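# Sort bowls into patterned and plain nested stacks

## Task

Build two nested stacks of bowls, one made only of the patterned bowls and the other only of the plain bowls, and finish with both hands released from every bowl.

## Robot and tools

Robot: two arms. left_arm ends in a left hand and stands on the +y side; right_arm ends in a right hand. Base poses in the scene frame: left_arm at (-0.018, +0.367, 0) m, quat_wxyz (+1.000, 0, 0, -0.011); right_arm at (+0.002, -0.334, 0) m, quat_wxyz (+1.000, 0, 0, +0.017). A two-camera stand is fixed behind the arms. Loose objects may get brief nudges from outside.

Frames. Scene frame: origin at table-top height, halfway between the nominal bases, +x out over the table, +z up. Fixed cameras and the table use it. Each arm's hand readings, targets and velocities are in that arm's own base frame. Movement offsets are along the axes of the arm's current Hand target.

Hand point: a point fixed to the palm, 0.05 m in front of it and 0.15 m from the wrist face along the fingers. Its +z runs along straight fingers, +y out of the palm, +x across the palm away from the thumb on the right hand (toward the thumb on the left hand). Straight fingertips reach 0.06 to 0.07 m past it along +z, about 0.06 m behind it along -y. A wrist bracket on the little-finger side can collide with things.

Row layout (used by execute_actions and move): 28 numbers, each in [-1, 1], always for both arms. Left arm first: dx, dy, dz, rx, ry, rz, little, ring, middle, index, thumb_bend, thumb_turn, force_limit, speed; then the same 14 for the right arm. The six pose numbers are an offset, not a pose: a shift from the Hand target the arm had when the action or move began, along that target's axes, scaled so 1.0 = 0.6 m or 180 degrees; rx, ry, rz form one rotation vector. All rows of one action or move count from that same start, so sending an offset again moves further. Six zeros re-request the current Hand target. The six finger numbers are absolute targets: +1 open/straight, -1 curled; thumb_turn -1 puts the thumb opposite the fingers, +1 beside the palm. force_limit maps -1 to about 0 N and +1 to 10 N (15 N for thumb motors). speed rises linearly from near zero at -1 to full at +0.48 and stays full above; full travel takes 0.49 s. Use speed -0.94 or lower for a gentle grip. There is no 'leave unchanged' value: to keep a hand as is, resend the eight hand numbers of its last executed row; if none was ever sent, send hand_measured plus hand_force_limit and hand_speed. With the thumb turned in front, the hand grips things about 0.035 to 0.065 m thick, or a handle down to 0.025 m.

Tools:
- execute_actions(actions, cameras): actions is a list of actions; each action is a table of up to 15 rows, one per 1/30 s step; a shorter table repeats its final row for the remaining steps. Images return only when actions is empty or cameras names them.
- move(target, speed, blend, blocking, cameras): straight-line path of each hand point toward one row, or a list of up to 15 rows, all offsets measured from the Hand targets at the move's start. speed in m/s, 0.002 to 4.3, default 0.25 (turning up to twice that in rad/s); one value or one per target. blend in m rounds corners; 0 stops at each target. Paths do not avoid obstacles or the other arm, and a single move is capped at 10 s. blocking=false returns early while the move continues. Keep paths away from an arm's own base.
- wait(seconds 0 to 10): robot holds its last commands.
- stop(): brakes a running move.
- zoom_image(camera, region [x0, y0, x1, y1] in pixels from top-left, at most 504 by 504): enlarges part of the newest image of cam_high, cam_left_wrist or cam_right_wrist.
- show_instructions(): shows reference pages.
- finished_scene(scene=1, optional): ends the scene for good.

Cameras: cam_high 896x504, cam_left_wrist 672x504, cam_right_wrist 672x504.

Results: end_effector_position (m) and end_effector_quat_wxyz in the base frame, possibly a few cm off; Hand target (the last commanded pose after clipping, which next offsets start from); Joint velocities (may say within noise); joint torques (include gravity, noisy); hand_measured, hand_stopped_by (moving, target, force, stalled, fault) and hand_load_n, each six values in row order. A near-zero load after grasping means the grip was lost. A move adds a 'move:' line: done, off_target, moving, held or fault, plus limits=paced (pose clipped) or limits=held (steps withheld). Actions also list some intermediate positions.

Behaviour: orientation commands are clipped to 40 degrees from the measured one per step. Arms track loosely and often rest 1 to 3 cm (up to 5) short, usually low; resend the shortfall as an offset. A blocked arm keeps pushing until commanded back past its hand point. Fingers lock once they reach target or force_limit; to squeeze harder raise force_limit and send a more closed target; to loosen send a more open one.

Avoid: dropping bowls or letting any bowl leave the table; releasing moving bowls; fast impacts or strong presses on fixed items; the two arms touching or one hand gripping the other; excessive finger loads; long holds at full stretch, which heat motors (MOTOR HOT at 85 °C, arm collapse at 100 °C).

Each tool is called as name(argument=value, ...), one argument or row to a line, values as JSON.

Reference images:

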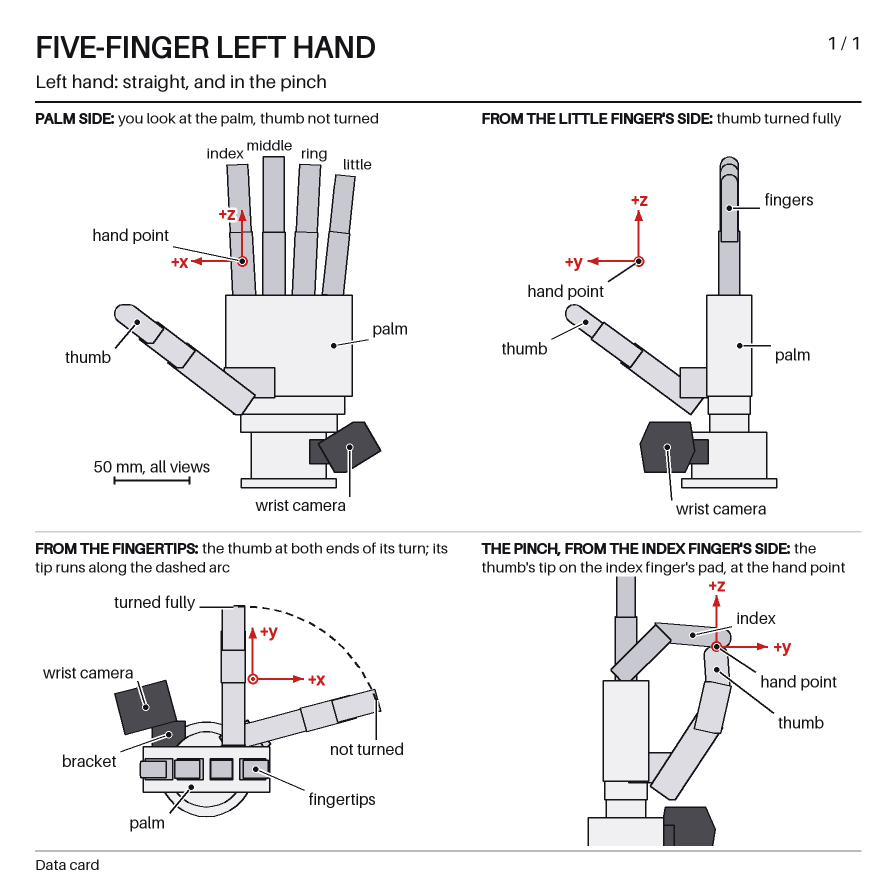

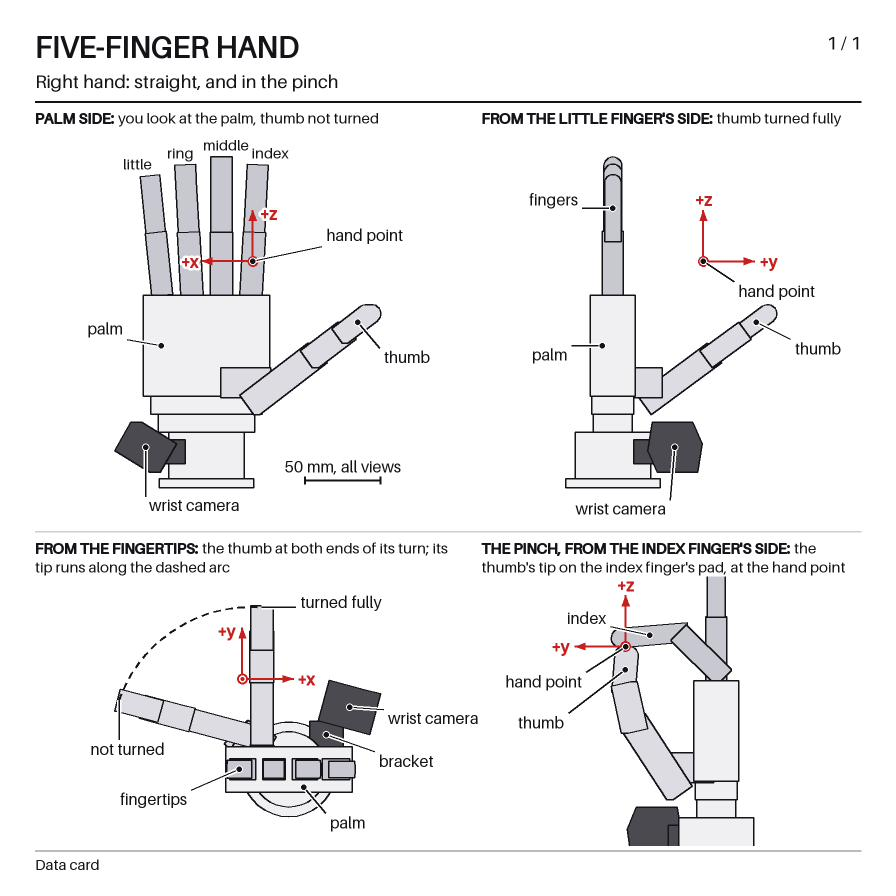

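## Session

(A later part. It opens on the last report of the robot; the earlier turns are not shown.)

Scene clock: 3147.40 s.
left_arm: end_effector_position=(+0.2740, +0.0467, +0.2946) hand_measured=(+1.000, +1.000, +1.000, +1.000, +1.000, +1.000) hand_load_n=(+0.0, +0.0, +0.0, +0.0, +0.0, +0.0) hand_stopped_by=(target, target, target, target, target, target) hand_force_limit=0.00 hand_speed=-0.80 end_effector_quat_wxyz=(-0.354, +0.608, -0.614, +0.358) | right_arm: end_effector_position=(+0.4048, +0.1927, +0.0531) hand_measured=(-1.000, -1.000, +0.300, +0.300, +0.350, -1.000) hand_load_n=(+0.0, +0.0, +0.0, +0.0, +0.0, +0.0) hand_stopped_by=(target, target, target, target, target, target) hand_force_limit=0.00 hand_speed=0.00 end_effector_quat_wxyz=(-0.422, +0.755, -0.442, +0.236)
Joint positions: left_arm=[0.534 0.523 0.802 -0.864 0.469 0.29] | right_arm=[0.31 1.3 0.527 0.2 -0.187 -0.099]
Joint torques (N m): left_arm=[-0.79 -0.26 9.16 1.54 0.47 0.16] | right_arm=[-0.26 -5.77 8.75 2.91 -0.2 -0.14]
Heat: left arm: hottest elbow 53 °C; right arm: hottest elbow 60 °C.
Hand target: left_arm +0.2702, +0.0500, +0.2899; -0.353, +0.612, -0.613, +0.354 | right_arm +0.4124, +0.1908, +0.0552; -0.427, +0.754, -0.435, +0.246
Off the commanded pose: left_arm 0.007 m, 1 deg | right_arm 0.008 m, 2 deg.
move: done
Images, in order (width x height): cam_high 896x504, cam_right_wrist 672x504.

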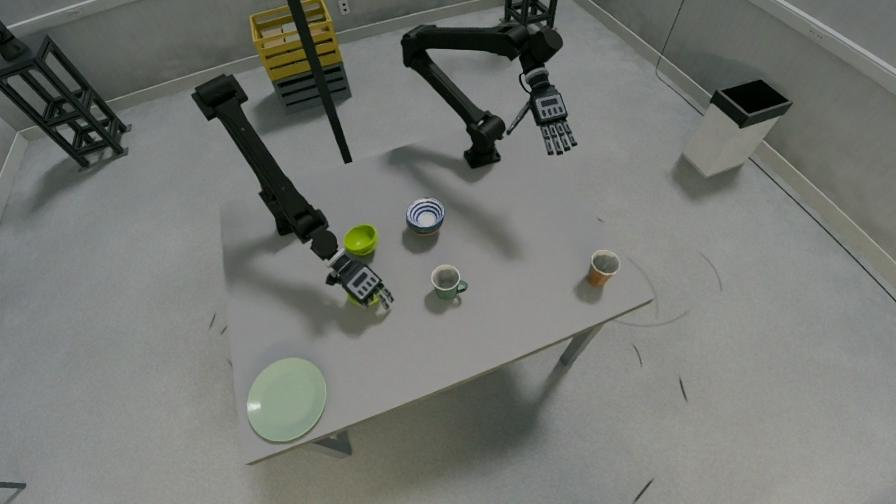

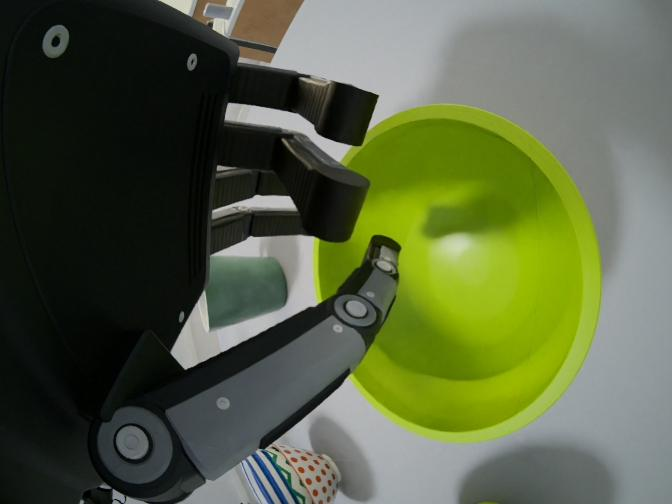

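execute_actions(
  actions=[
    [[0,0,0,0,0,0,1,1,1,1,1,1,0,-0.8, 0,0,0,0,0,0,-1,-1,-0.4,-0.4,-0.35,-1,0.0,-0.75]],
    [[0,0,0,0,0,0,1,1,1,1,1,1,0,-0.8, 0,0,0,0,0,0,-1,-1,-0.4,-0.4,-0.35,-1,0.0,-0.75]],
    [[0,0,0,0,0,0,1,1,1,1,1,1,0,-0.8, 0,0,0,0,0,0,-1,-1,-0.4,-0.4,-0.35,-1,0.0,-0.75]],
  ],
  cameras=["cam_right_wrist", "cam_high"],
)

zoom_image(
  camera="cam_high",
  region=[330, 210, 400, 270],
)

Scene clock: 3152.80 s.
left_arm: end_effector_position=(+0.2740, +0.0467, +0.2946) hand_measured=(+1.000, +1.000, +1.000, +1.000, +1.000, +1.000) hand_load_n=(+0.0, +0.0, +0.0, +0.0, +0.0, +0.0) hand_stopped_by=(target, target, target, target, target, target) hand_force_limit=0.00 hand_speed=-0.80 end_effector_quat_wxyz=(-0.354, +0.608, -0.614, +0.358) | right_arm: end_effector_position=(+0.4041, +0.1923, +0.0517) hand_measured=(-1.000, -1.000, -0.182, -0.204, +0.000, -1.000) hand_load_n=(+0.0, +0.0, +2.5, +6.0, +6.5, -0.5) hand_stopped_by=(target, target, force, force, force, target) hand_force_limit=0.00 hand_speed=-0.75 end_effector_quat_wxyz=(-0.421, +0.756, -0.442, +0.236)
Joint positions: left_arm=[0.534 0.523 0.802 -0.864 0.469 0.29] | right_arm=[0.31 1.301 0.526 0.201 -0.187 -0.101]
Joint torques (N m): left_arm=[-0.85 -0.26 9.16 1.54 0.47 0.17] | right_arm=[0.03 -6.36 8.95 2.89 -0.19 -0.11]
Heat: left arm: hottest elbow 53 °C; right arm: hottest elbow 60 °C.
Hand target: left_arm +0.2702, +0.0500, +0.2899; -0.353, +0.612, -0.613, +0.354 | right_arm +0.4124, +0.1909, +0.0552; -0.427, +0.754, -0.435, +0.246
Off the commanded pose: left_arm 0.007 m, 1 deg | right_arm 0.009 m, 2 deg.
Step readings (end_effector_position of left_arm | right_arm):
0: (+0.2740, +0.0467, +0.2946) | (+0.4048, +0.1927, +0.0531)
1: (+0.2740, +0.0467, +0.2946) | (+0.4048, +0.1927, +0.0531)
2: (+0.2740, +0.0467, +0.2946) | (+0.4048, +0.1927, +0.0531)
4: (+0.2740, +0.0467, +0.2946) | (+0.4048, +0.1927, +0.0531)
8: (+0.2740, +0.0467, +0.2946) | (+0.4048, +0.1927, +0.0531)
15: (+0.2740, +0.0467, +0.2946) | (+0.4048, +0.1927, +0.0531)
16: (+0.2740, +0.0467, +0.2946) | (+0.4048, +0.1927, +0.0531)
17: (+0.2740, +0.0467, +0.2946) | (+0.4048, +0.1927, +0.0531)
19: (+0.2740, +0.0467, +0.2946) | (+0.4049, +0.1927, +0.0531)
23: (+0.2740, +0.0467, +0.2946) | (+0.4049, +0.1926, +0.0531)
30: (+0.2740, +0.0467, +0.2946) | (+0.4043, +0.1923, +0.0519)
31: (+0.2740, +0.0467, +0.2946) | (+0.4041, +0.1923, +0.0517)
32: (+0.2740, +0.0467, +0.2946) | (+0.4041, +0.1923, +0.0517)
34: (+0.2740, +0.0467, +0.2946) | (+0.4041, +0.1923, +0.0517)
38: (+0.2740, +0.0467, +0.2946) | (+0.4041, +0.1923, +0.0517)
45: (+0.2740, +0.0467, +0.2946) | (+0.4041, +0.1923, +0.0517)
Images, in order (width x height): cam_high 896x504, cam_right_wrist 672x504.

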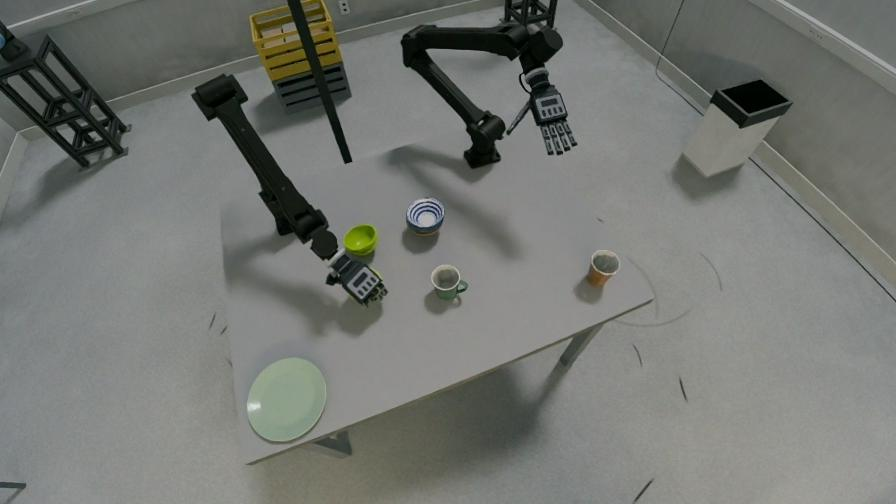

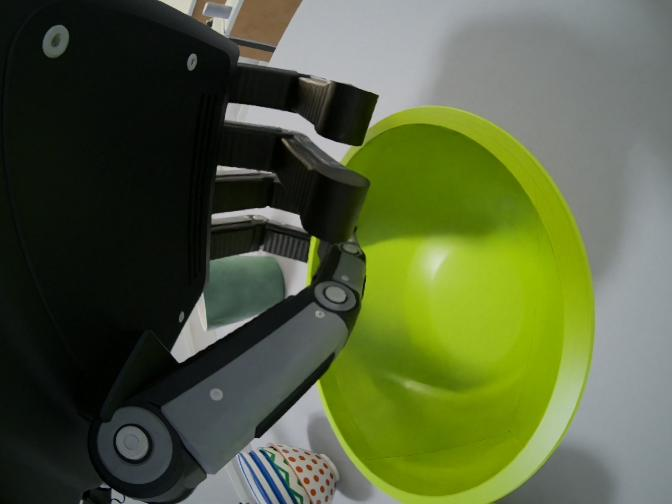

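Scaled by 7.200 from the camera's 896x504 image, which has a finer 1280x720 frame.

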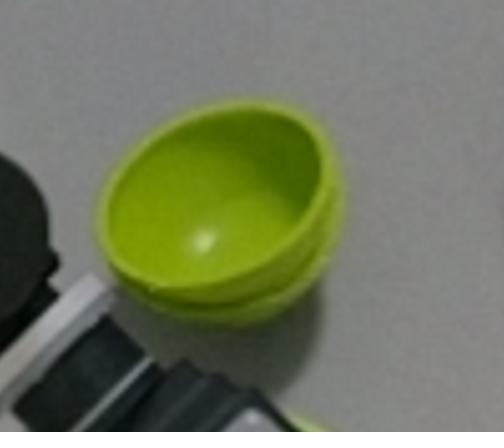

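execute_actions(
  actions=[],
  cameras=["all"],
)

zoom_image(
  camera="cam_left_wrist",
  region=[270, 400, 340, 470],
)

zoom_image(
  camera="cam_high",
  region=[340, 190, 450, 260],
)

Scene clock: 3160.57 s.
left_arm: end_effector_position=(+0.2740, +0.0467, +0.2946) hand_measured=(+1.000, +1.000, +1.000, +1.000, +1.000, +1.000) hand_load_n=(+0.0, +0.0, +0.0, +0.0, +0.0, +0.0) hand_stopped_by=(target, target, target, target, target, target) hand_force_limit=0.00 hand_speed=-0.80 end_effector_quat_wxyz=(-0.354, +0.608, -0.614, +0.358) | right_arm: end_effector_position=(+0.4041, +0.1923, +0.0517) hand_measured=(-1.000, -1.000, -0.182, -0.204, +0.000, -1.000) hand_load_n=(+0.0, +0.0, +2.5, +6.0, +6.5, +0.0) hand_stopped_by=(target, target, force, force, force, target) hand_force_limit=0.00 hand_speed=-0.75 end_effector_quat_wxyz=(-0.421, +0.756, -0.442, +0.236)
Joint positions: left_arm=[0.534 0.523 0.802 -0.864 0.469 0.29] | right_arm=[0.31 1.301 0.526 0.201 -0.187 -0.101]
Joint velocities: within noise
Joint torques (N m): left_arm=[-0.79 -0.26 9.17 1.54 0.47 0.17] | right_arm=[0.03 -6.01 8.84 2.86 -0.2 -0.11]
Heat: left arm: hottest elbow 53 °C; right arm: hottest elbow 59 °C.
Hand target: left_arm +0.2702, +0.0500, +0.2899; -0.353, +0.612, -0.613, +0.354 | right_arm +0.4124, +0.1909, +0.0552; -0.427, +0.754, -0.435, +0.246
Off the commanded pose: left_arm 0.007 m, 1 deg | right_arm 0.009 m, 2 deg.

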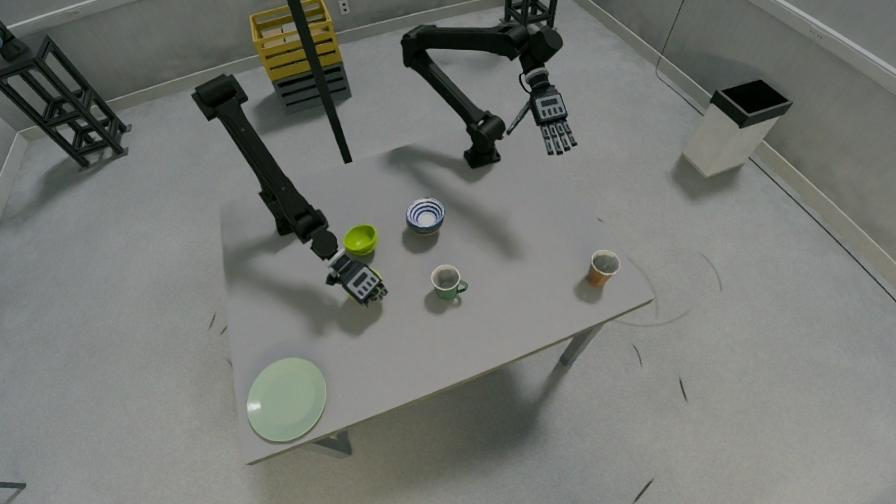

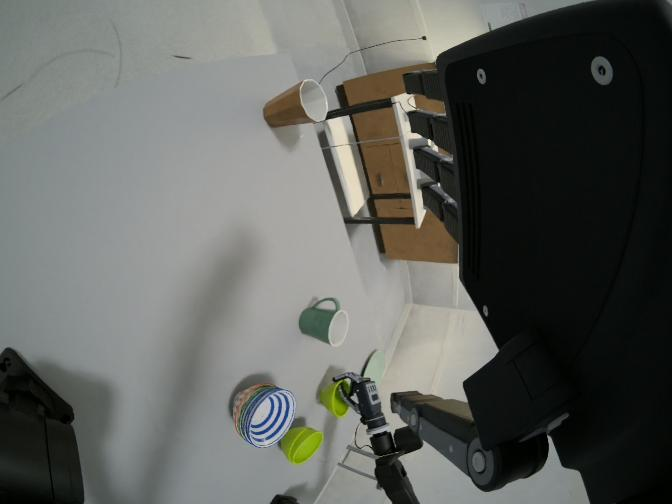

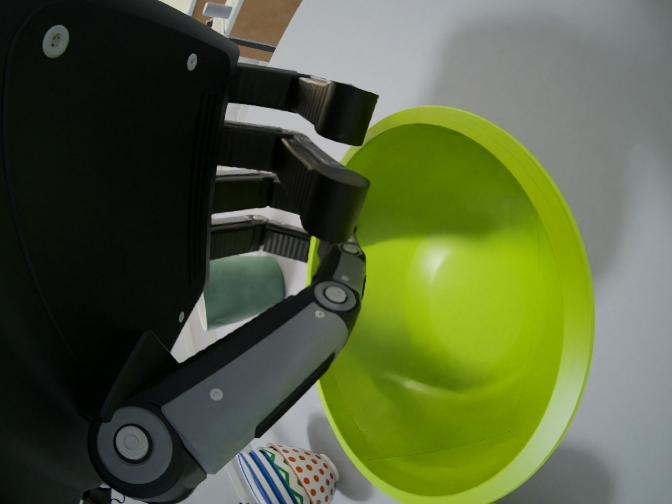

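Scaled by 7.200 from the camera's 672x504 image, which has a finer 960x720 frame.

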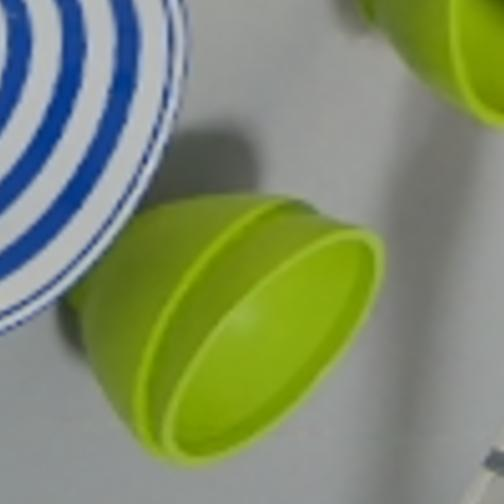

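Scaled by 4.582 from the camera's 896x504 image, which has a finer 1280x720 frame.

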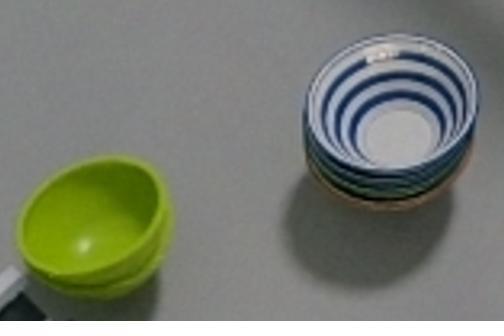

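move(
  target=[
    [0,0,0,0,0,0,1,1,1,1,1,1,0,-0.8, 0,-0.2143,-0.1288,0,0,0,-1,-1,-0.4,-0.4,-0.35,-1,0.0,-0.75],
    [0,0,0,0,0,0,1,1,1,1,1,1,0,-0.8, -0.2038,-0.1025,-0.298,0.0947,-0.0256,-0.0105,-1,-1,-0.4,-0.4,-0.35,-1,0.0,-0.75],
  ],
  speed=[0.12, 0.15],
  blend=[0.01, 0],
  cameras=["all"],
)

zoom_image(
  camera="cam_left_wrist",
  region=[260, 390, 380, 490],
)

zoom_image(
  camera="cam_high",
  region=[330, 190, 400, 260],
)

Scene clock: 3205.80 s.
left_arm: end_effector_position=(+0.2740, +0.0467, +0.2946) hand_measured=(+1.000, +1.000, +1.000, +1.000, +1.000, +1.000) hand_load_n=(+0.0, +0.0, +0.0, +0.0, +0.0, +0.0) hand_stopped_by=(target, target, target, target, target, target) hand_force_limit=0.00 hand_speed=-0.80 end_effector_quat_wxyz=(-0.354, +0.608, -0.614, +0.358) | right_arm: end_effector_position=(+0.2450, +0.2309, +0.1861) hand_measured=(-1.000, -1.000, -0.182, -0.204, +0.000, -1.000) hand_load_n=(+0.0, +0.0, +2.5, +6.0, +6.0, -0.5) hand_stopped_by=(target, target, force, force, force, target) hand_force_limit=0.00 hand_speed=-0.75 end_effector_quat_wxyz=(-0.529, +0.712, -0.364, +0.285)
Joint positions: left_arm=[0.534 0.523 0.802 -0.864 0.469 0.29] | right_arm=[0.736 0.465 0.355 -0.175 0.125 0.015]
Joint torques (N m): left_arm=[-0.79 -0.26 9.17 1.52 0.47 0.16] | right_arm=[1.32 -0.38 11.89 2.88 0.07 0.14]
Heat: left arm: hottest elbow 52 °C; right arm: hottest elbow 56 °C.
Hand target: left_arm +0.2702, +0.0500, +0.2899; -0.353, +0.612, -0.613, +0.354 | right_arm +0.2459, +0.2360, +0.2001; -0.547, +0.698, -0.364, +0.285
Off the commanded pose: left_arm 0.007 m, 1 deg | right_arm 0.015 m, 2 deg.
move: off_target (right_arm)

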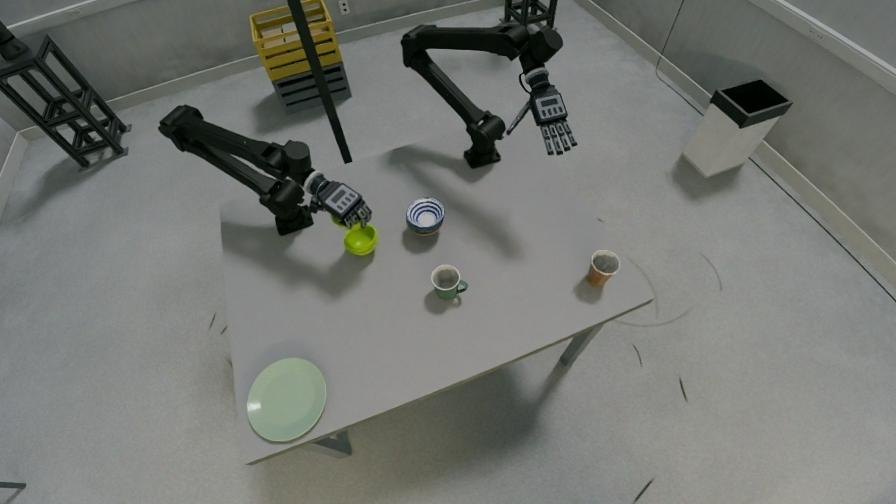

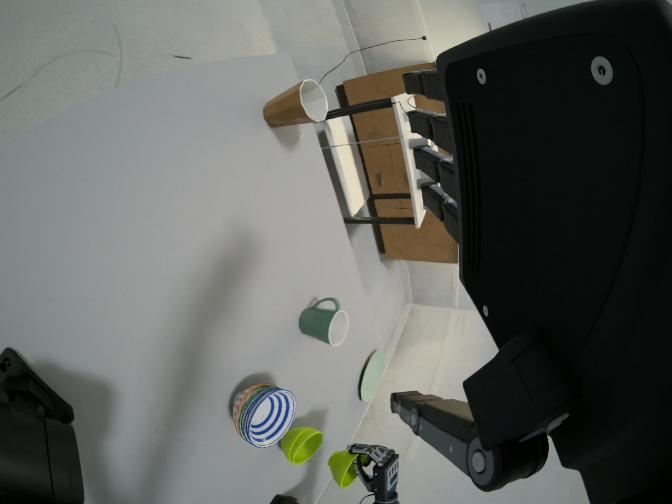

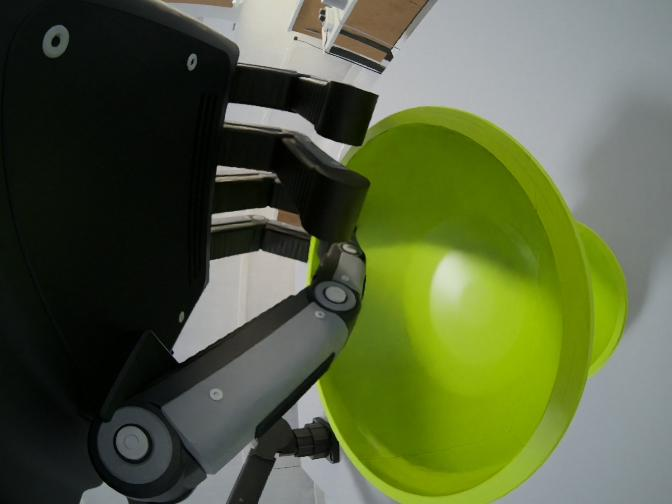

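Scaled by 4.200 from the camera's 672x504 image, which has a finer 960x720 frame.

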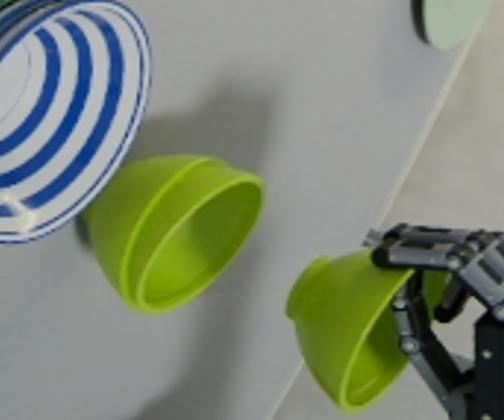

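Scaled by 7.200 from the camera's 896x504 image, which has a finer 1280x720 frame.

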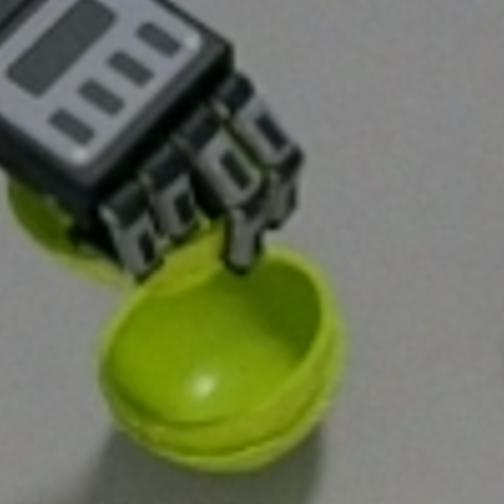

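move(
  target=[0,0,0,0,0,0,1,1,1,1,1,1,0,-0.8, -0.0031,0.1203,0.0344,0.022,0,0,-1,-1,-0.4,-0.4,-0.35,-1,0.0,-0.75],
  speed=0.1,
  cameras=["all"],
)

zoom_image(
  camera="cam_left_wrist",
  region=[260, 390, 380, 490],
)

zoom_image(
  camera="cam_high",
  region=[330, 190, 400, 260],
)

Scene clock: 3224.50 s.
left_arm: end_effector_position=(+0.2740, +0.0467, +0.2946) hand_measured=(+1.000, +1.000, +1.000, +1.000, +1.000, +1.000) hand_load_n=(+0.0, +0.0, +0.0, +0.0, +0.0, +0.0) hand_stopped_by=(target, target, target, target, target, target) hand_force_limit=0.00 hand_speed=-0.80 end_effector_quat_wxyz=(-0.354, +0.608, -0.614, +0.358) | right_arm: end_effector_position=(+0.2441, +0.2323, +0.1140) hand_measured=(-1.000, -1.000, -0.182, -0.204, +0.000, -1.000) hand_load_n=(+0.0, +0.0, +2.5, +6.0, +6.5, -0.5) hand_stopped_by=(target, target, force, force, force, target) hand_force_limit=0.00 hand_speed=-0.75 end_effector_quat_wxyz=(-0.556, +0.690, -0.355, +0.297)
Joint positions: left_arm=[0.534 0.523 0.802 -0.864 0.469 0.29] | right_arm=[0.751 0.566 0.127 0.231 0.144 0.015]
Joint torques (N m): left_arm=[-0.79 -0.26 9.17 1.54 0.47 0.17] | right_arm=[1.49 0.56 11.19 3.23 0.01 0.12]
Heat: left arm: hottest elbow 52 °C; right arm: hottest elbow 56 °C.
Hand target: left_arm +0.2702, +0.0500, +0.2899; -0.353, +0.612, -0.613, +0.354 | right_arm +0.2470, +0.2389, +0.1249; -0.570, +0.679, -0.354, +0.297
Off the commanded pose: left_arm 0.007 m, 1 deg | right_arm 0.013 m, 2 deg.
move: off_target (right_arm)

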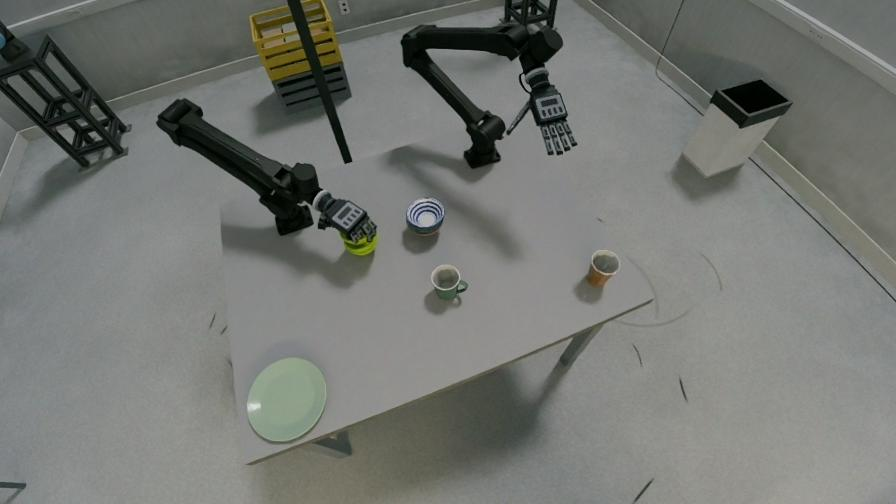

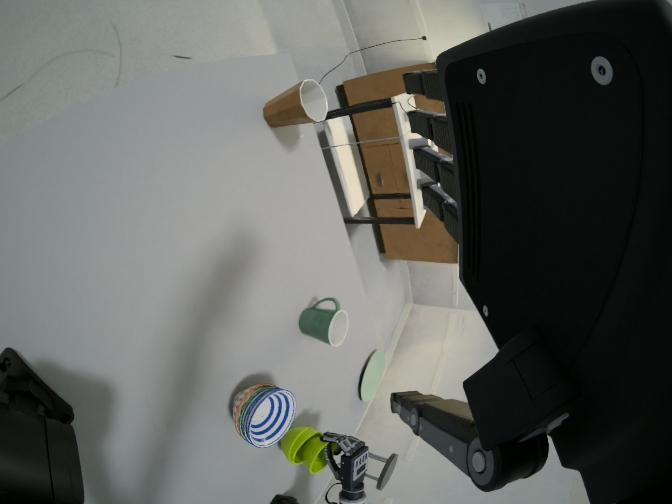

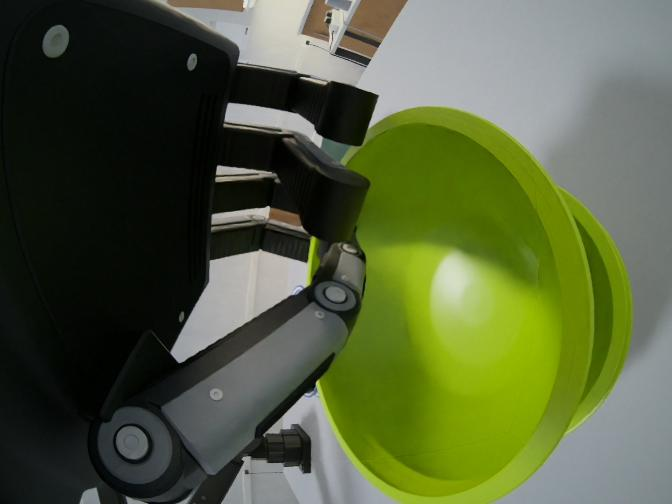

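Scaled by 4.200 from the camera's 672x504 image, which has a finer 960x720 frame.

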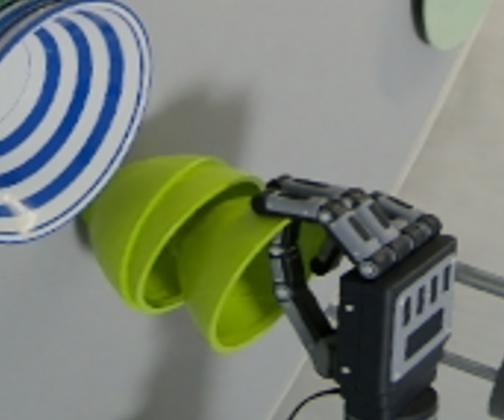

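Scaled by 7.200 from the camera's 896x504 image, which has a finer 1280x720 frame.

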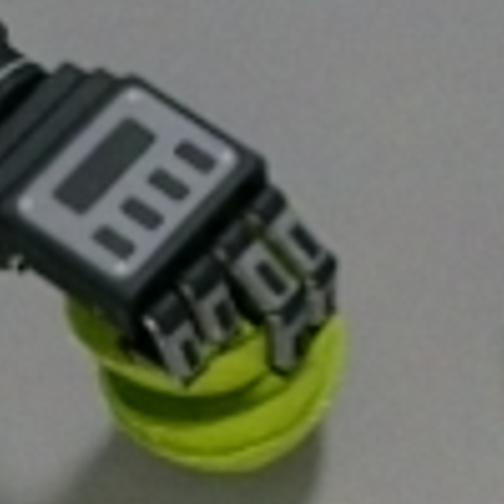

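zoom_image(
  camera="cam_left_wrist",
  region=[275, 420, 345, 480],
)

Scaled by 7.200 from the camera's 672x504 image, which has a finer 960x720 frame.

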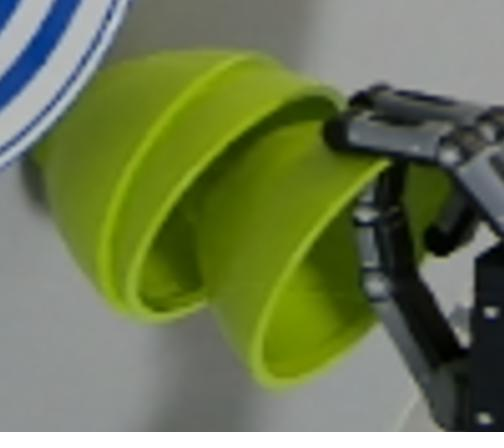

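move(
  target=[0,0,0,0,0,0,1,1,1,1,1,1,0,-0.8, 0,0.0509,0.0089,0,0,0,-1,-1,-0.4,-0.4,-0.35,-1,0.0,-0.75],
  speed=0.05,
  cameras=["all"],
)

zoom_image(
  camera="cam_left_wrist",
  region=[275, 420, 345, 480],
)

zoom_image(
  camera="cam_high",
  region=[330, 190, 400, 260],
)

Scene clock: 3236.00 s.
left_arm: end_effector_position=(+0.2740, +0.0467, +0.2946) hand_measured=(+1.000, +1.000, +1.000, +1.000, +1.000, +1.000) hand_load_n=(+0.0, +0.0, +0.0, +0.0, +0.0, -0.5) hand_stopped_by=(target, target, target, target, target, target) hand_force_limit=0.00 hand_speed=-0.80 end_effector_quat_wxyz=(-0.354, +0.608, -0.614, +0.358) | right_arm: end_effector_position=(+0.2472, +0.2349, +0.0911) hand_measured=(-1.000, -1.000, -0.182, -0.204, +0.000, -1.000) hand_load_n=(+0.0, +0.5, +2.5, +6.0, +6.5, -0.5) hand_stopped_by=(target, target, force, force, force, target) hand_force_limit=0.00 hand_speed=-0.75 end_effector_quat_wxyz=(-0.563, +0.684, -0.354, +0.300)
Joint positions: left_arm=[0.534 0.523 0.802 -0.864 0.469 0.29] | right_arm=[0.751 0.718 0.071 0.458 0.145 0.015]
Joint torques (N m): left_arm=[-0.79 -0.26 9.17 1.54 0.47 0.16] | right_arm=[1.14 0.44 9.43 2.93 0.04 0.11]
Heat: left arm: hottest elbow 52 °C; right arm: hottest elbow 55 °C.
Hand target: left_arm +0.2702, +0.0500, +0.2899; -0.353, +0.612, -0.613, +0.354 | right_arm +0.2470, +0.2389, +0.0939; -0.570, +0.679, -0.354, +0.297
Off the commanded pose: left_arm 0.007 m, 1 deg | right_arm 0.005 m, 1 deg.
move: done

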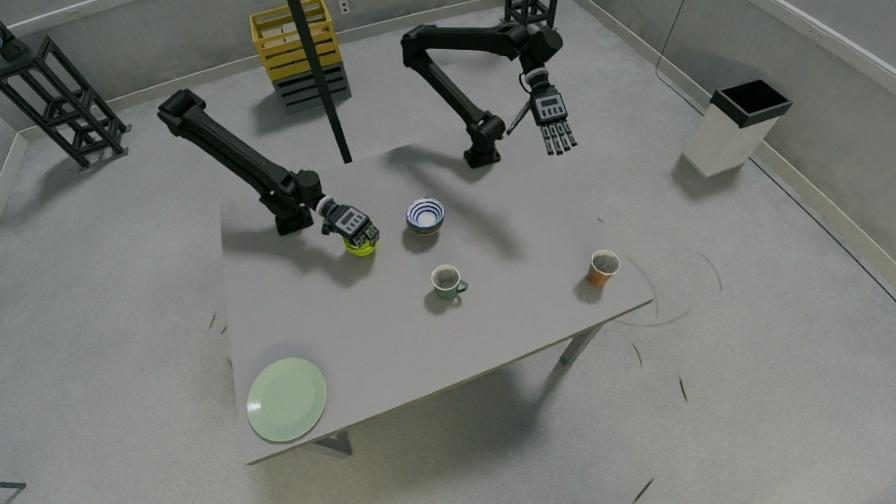

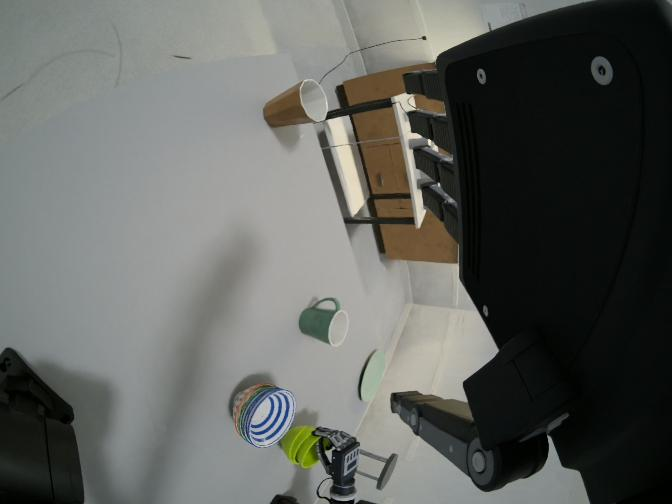

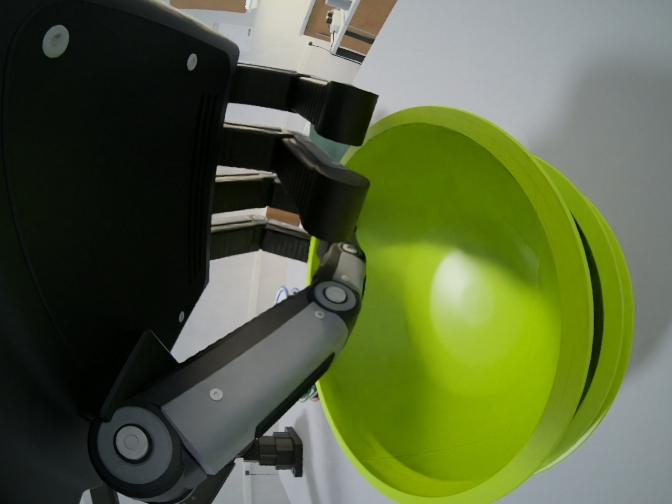

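Scaled by 7.200 from the camera's 672x504 image, which has a finer 960x720 frame.

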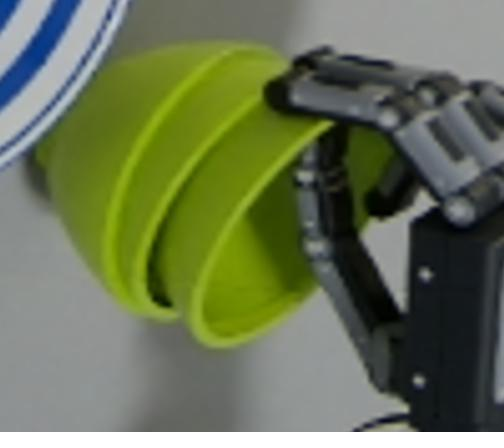

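Scaled by 7.200 from the camera's 896x504 image, which has a finer 1280x720 frame.

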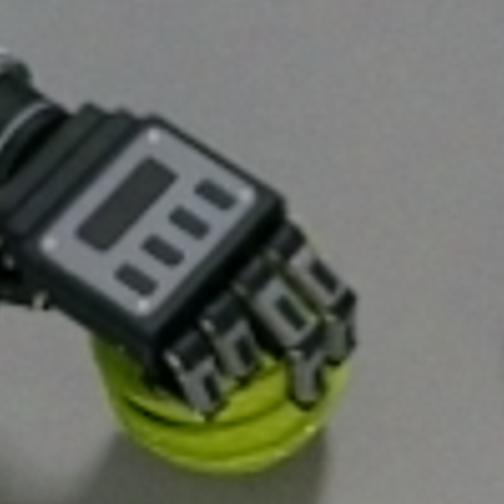

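move(
  target=[0,0,0,0,0,0,1,1,1,1,1,1,0,-0.8, 0,0.0062,0.0009,0,0,0,-1,-1,-0.4,-0.4,-0.35,-1,0.0,-0.75],
  speed=0.04,
  cameras=["cam_right_wrist","cam_left_wrist"],
)

zoom_image(
  camera="cam_left_wrist",
  region=[275, 420, 345, 480],
)

Scene clock: 3243.27 s.
left_arm: end_effector_position=(+0.2740, +0.0467, +0.2946) hand_measured=(+1.000, +1.000, +1.000, +1.000, +1.000, +1.000) hand_load_n=(+0.0, +0.0, +0.0, +0.0, +0.0, +0.0) hand_stopped_by=(target, target, target, target, target, target) hand_force_limit=0.00 hand_speed=-0.80 end_effector_quat_wxyz=(-0.354, +0.608, -0.614, +0.358) | right_arm: end_effector_position=(+0.2481, +0.2357, +0.0898) hand_measured=(-1.000, -1.000, -0.182, -0.204, +0.000, -1.000) hand_load_n=(+0.0, +0.0, +2.5, +6.0, +6.0, -0.5) hand_stopped_by=(target, target, force, force, force, target) hand_force_limit=0.00 hand_speed=-0.75 end_effector_quat_wxyz=(-0.566, +0.682, -0.353, +0.301)
Joint positions: left_arm=[0.534 0.523 0.802 -0.864 0.469 0.29] | right_arm=[0.751 0.742 0.066 0.494 0.145 0.015]
Joint torques (N m): left_arm=[-0.85 -0.26 9.17 1.54 0.47 0.16] | right_arm=[1.2 0.09 8.88 2.77 0.01 0.12]
Heat: left arm: hottest elbow 52 °C; right arm: hottest elbow 55 °C.
Hand target: left_arm +0.2702, +0.0500, +0.2899; -0.353, +0.612, -0.613, +0.354 | right_arm +0.2468, +0.2388, +0.0900; -0.570, +0.679, -0.354, +0.297
Off the commanded pose: left_arm 0.007 m, 1 deg | right_arm 0.003 m, 1 deg.
move: done
Images, in order (width x height): cam_left_wrist 672x504, cam_right_wrist 672x504.

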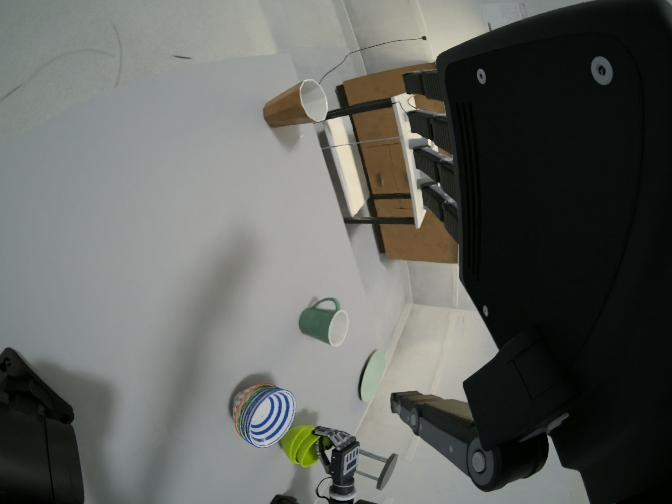

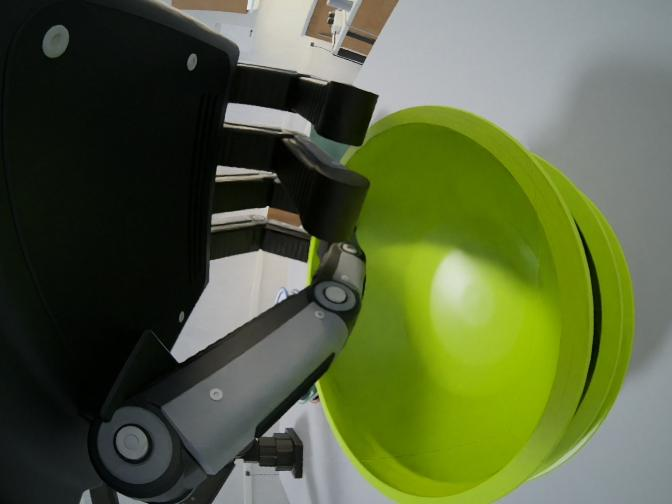

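Scaled by 7.200 from the camera's 672x504 image, which has a finer 960x720 frame.

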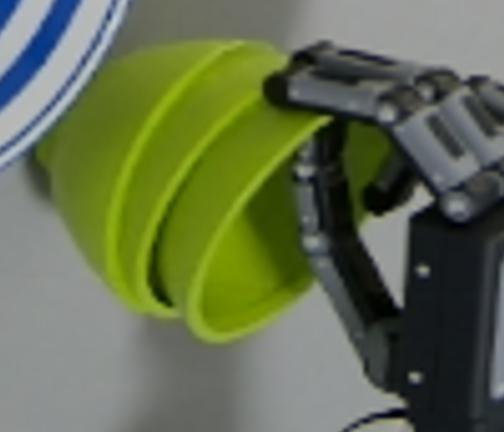

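execute_actions(
  actions=[
    [[0,0,0,0,0,0,1,1,1,1,1,1,0,-0.8, 0,0,0,0,0,0,-1,-1,-0.4,-0.4,0.35,-1,0.0,-0.5]],
    [[0,0,0,0,0,0,1,1,1,1,1,1,0,-0.8, 0,0,0,0,0,0,-1,-1,-0.4,-0.4,0.35,-1,0.0,-0.5]],
  ],
  cameras=["all"],
)

zoom_image(
  camera="cam_left_wrist",
  region=[275, 420, 345, 480],
)

Scene clock: 3248.73 s.
left_arm: end_effector_position=(+0.2740, +0.0467, +0.2946) hand_measured=(+1.000, +1.000, +1.000, +1.000, +1.000, +1.000) hand_load_n=(+0.0, +0.0, -0.5, +0.0, +0.0, +0.0) hand_stopped_by=(target, target, target, target, target, target) hand_force_limit=0.00 hand_speed=-0.80 end_effector_quat_wxyz=(-0.354, +0.608, -0.614, +0.358) | right_arm: end_effector_position=(+0.2481, +0.2358, +0.0899) hand_measured=(-1.000, -1.000, -0.182, -0.204, +0.350, -1.000) hand_load_n=(+0.0, +0.0, +0.0, +0.0, +0.0, +0.0) hand_stopped_by=(target, target, force, force, target, target) hand_force_limit=0.00 hand_speed=-0.50 end_effector_quat_wxyz=(-0.566, +0.682, -0.353, +0.301)
Joint positions: left_arm=[0.534 0.523 0.802 -0.864 0.469 0.29] | right_arm=[0.752 0.742 0.066 0.495 0.145 0.015]
Joint torques (N m): left_arm=[-0.85 -0.32 9.17 1.54 0.47 0.17] | right_arm=[1.03 0.32 9.05 2.89 0.02 0.11]
Heat: left arm: hottest elbow 52 °C; right arm: hottest elbow 55 °C.
Hand target: left_arm +0.2702, +0.0500, +0.2899; -0.353, +0.612, -0.613, +0.354 | right_arm +0.2468, +0.2388, +0.0901; -0.570, +0.679, -0.354, +0.297
Off the commanded pose: left_arm 0.007 m, 1 deg | right_arm 0.003 m, 1 deg.
Step readings (end_effector_position of left_arm | right_arm):
0: (+0.2740, +0.0467, +0.2946) | (+0.2482, +0.2357, +0.0899)
1: (+0.2740, +0.0467, +0.2946) | (+0.2482, +0.2357, +0.0899)
2: (+0.2740, +0.0467, +0.2946) | (+0.2482, +0.2357, +0.0899)
4: (+0.2740, +0.0467, +0.2946) | (+0.2482, +0.2357, +0.0899)
8: (+0.2740, +0.0467, +0.2946) | (+0.2482, +0.2357, +0.0899)
15: (+0.2740, +0.0467, +0.2946) | (+0.2481, +0.2358, +0.0899)
16: (+0.2740, +0.0467, +0.2946) | (+0.2481, +0.2358, +0.0899)
17: (+0.2740, +0.0467, +0.2946) | (+0.2481, +0.2358, +0.0899)
19: (+0.2740, +0.0467, +0.2946) | (+0.2481, +0.2358, +0.0899)
23: (+0.2740, +0.0467, +0.2946) | (+0.2481, +0.2358, +0.0899)
30: (+0.2740, +0.0467, +0.2946) | (+0.2481, +0.2358, +0.0899)

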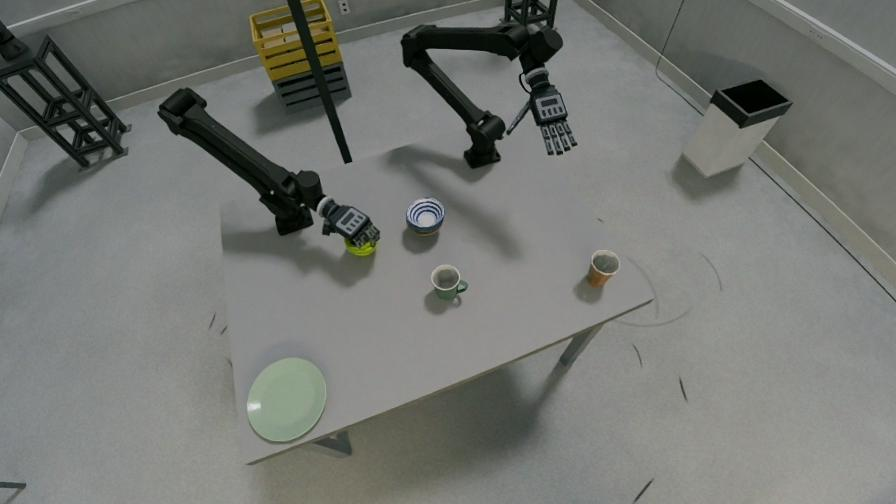

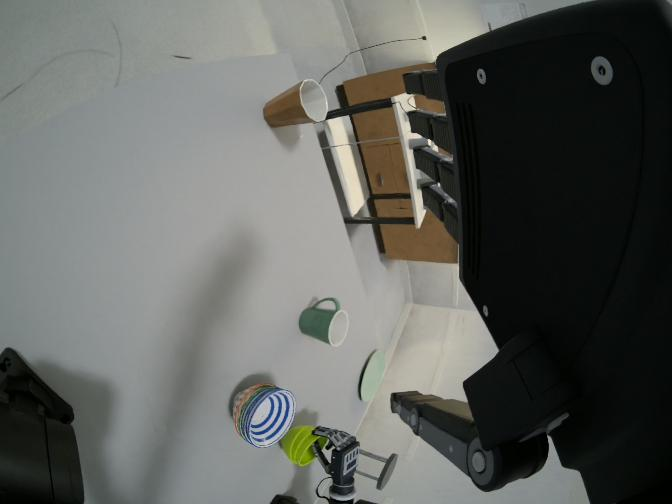

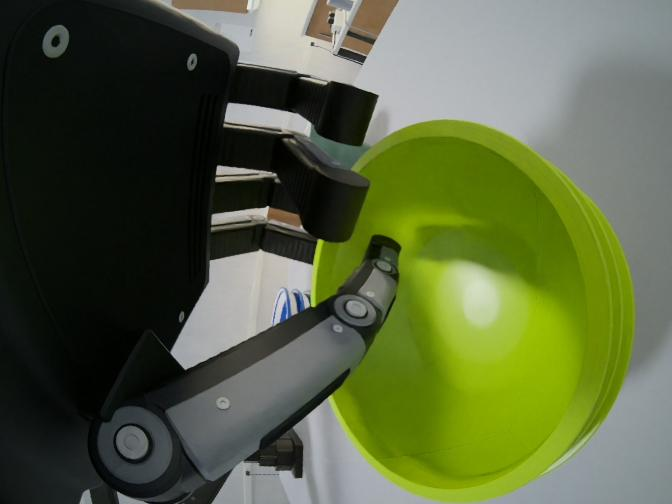

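Scaled by 7.200 from the camera's 672x504 image, which has a finer 960x720 frame.

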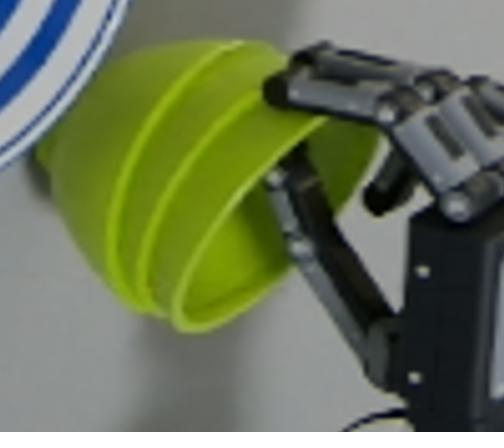

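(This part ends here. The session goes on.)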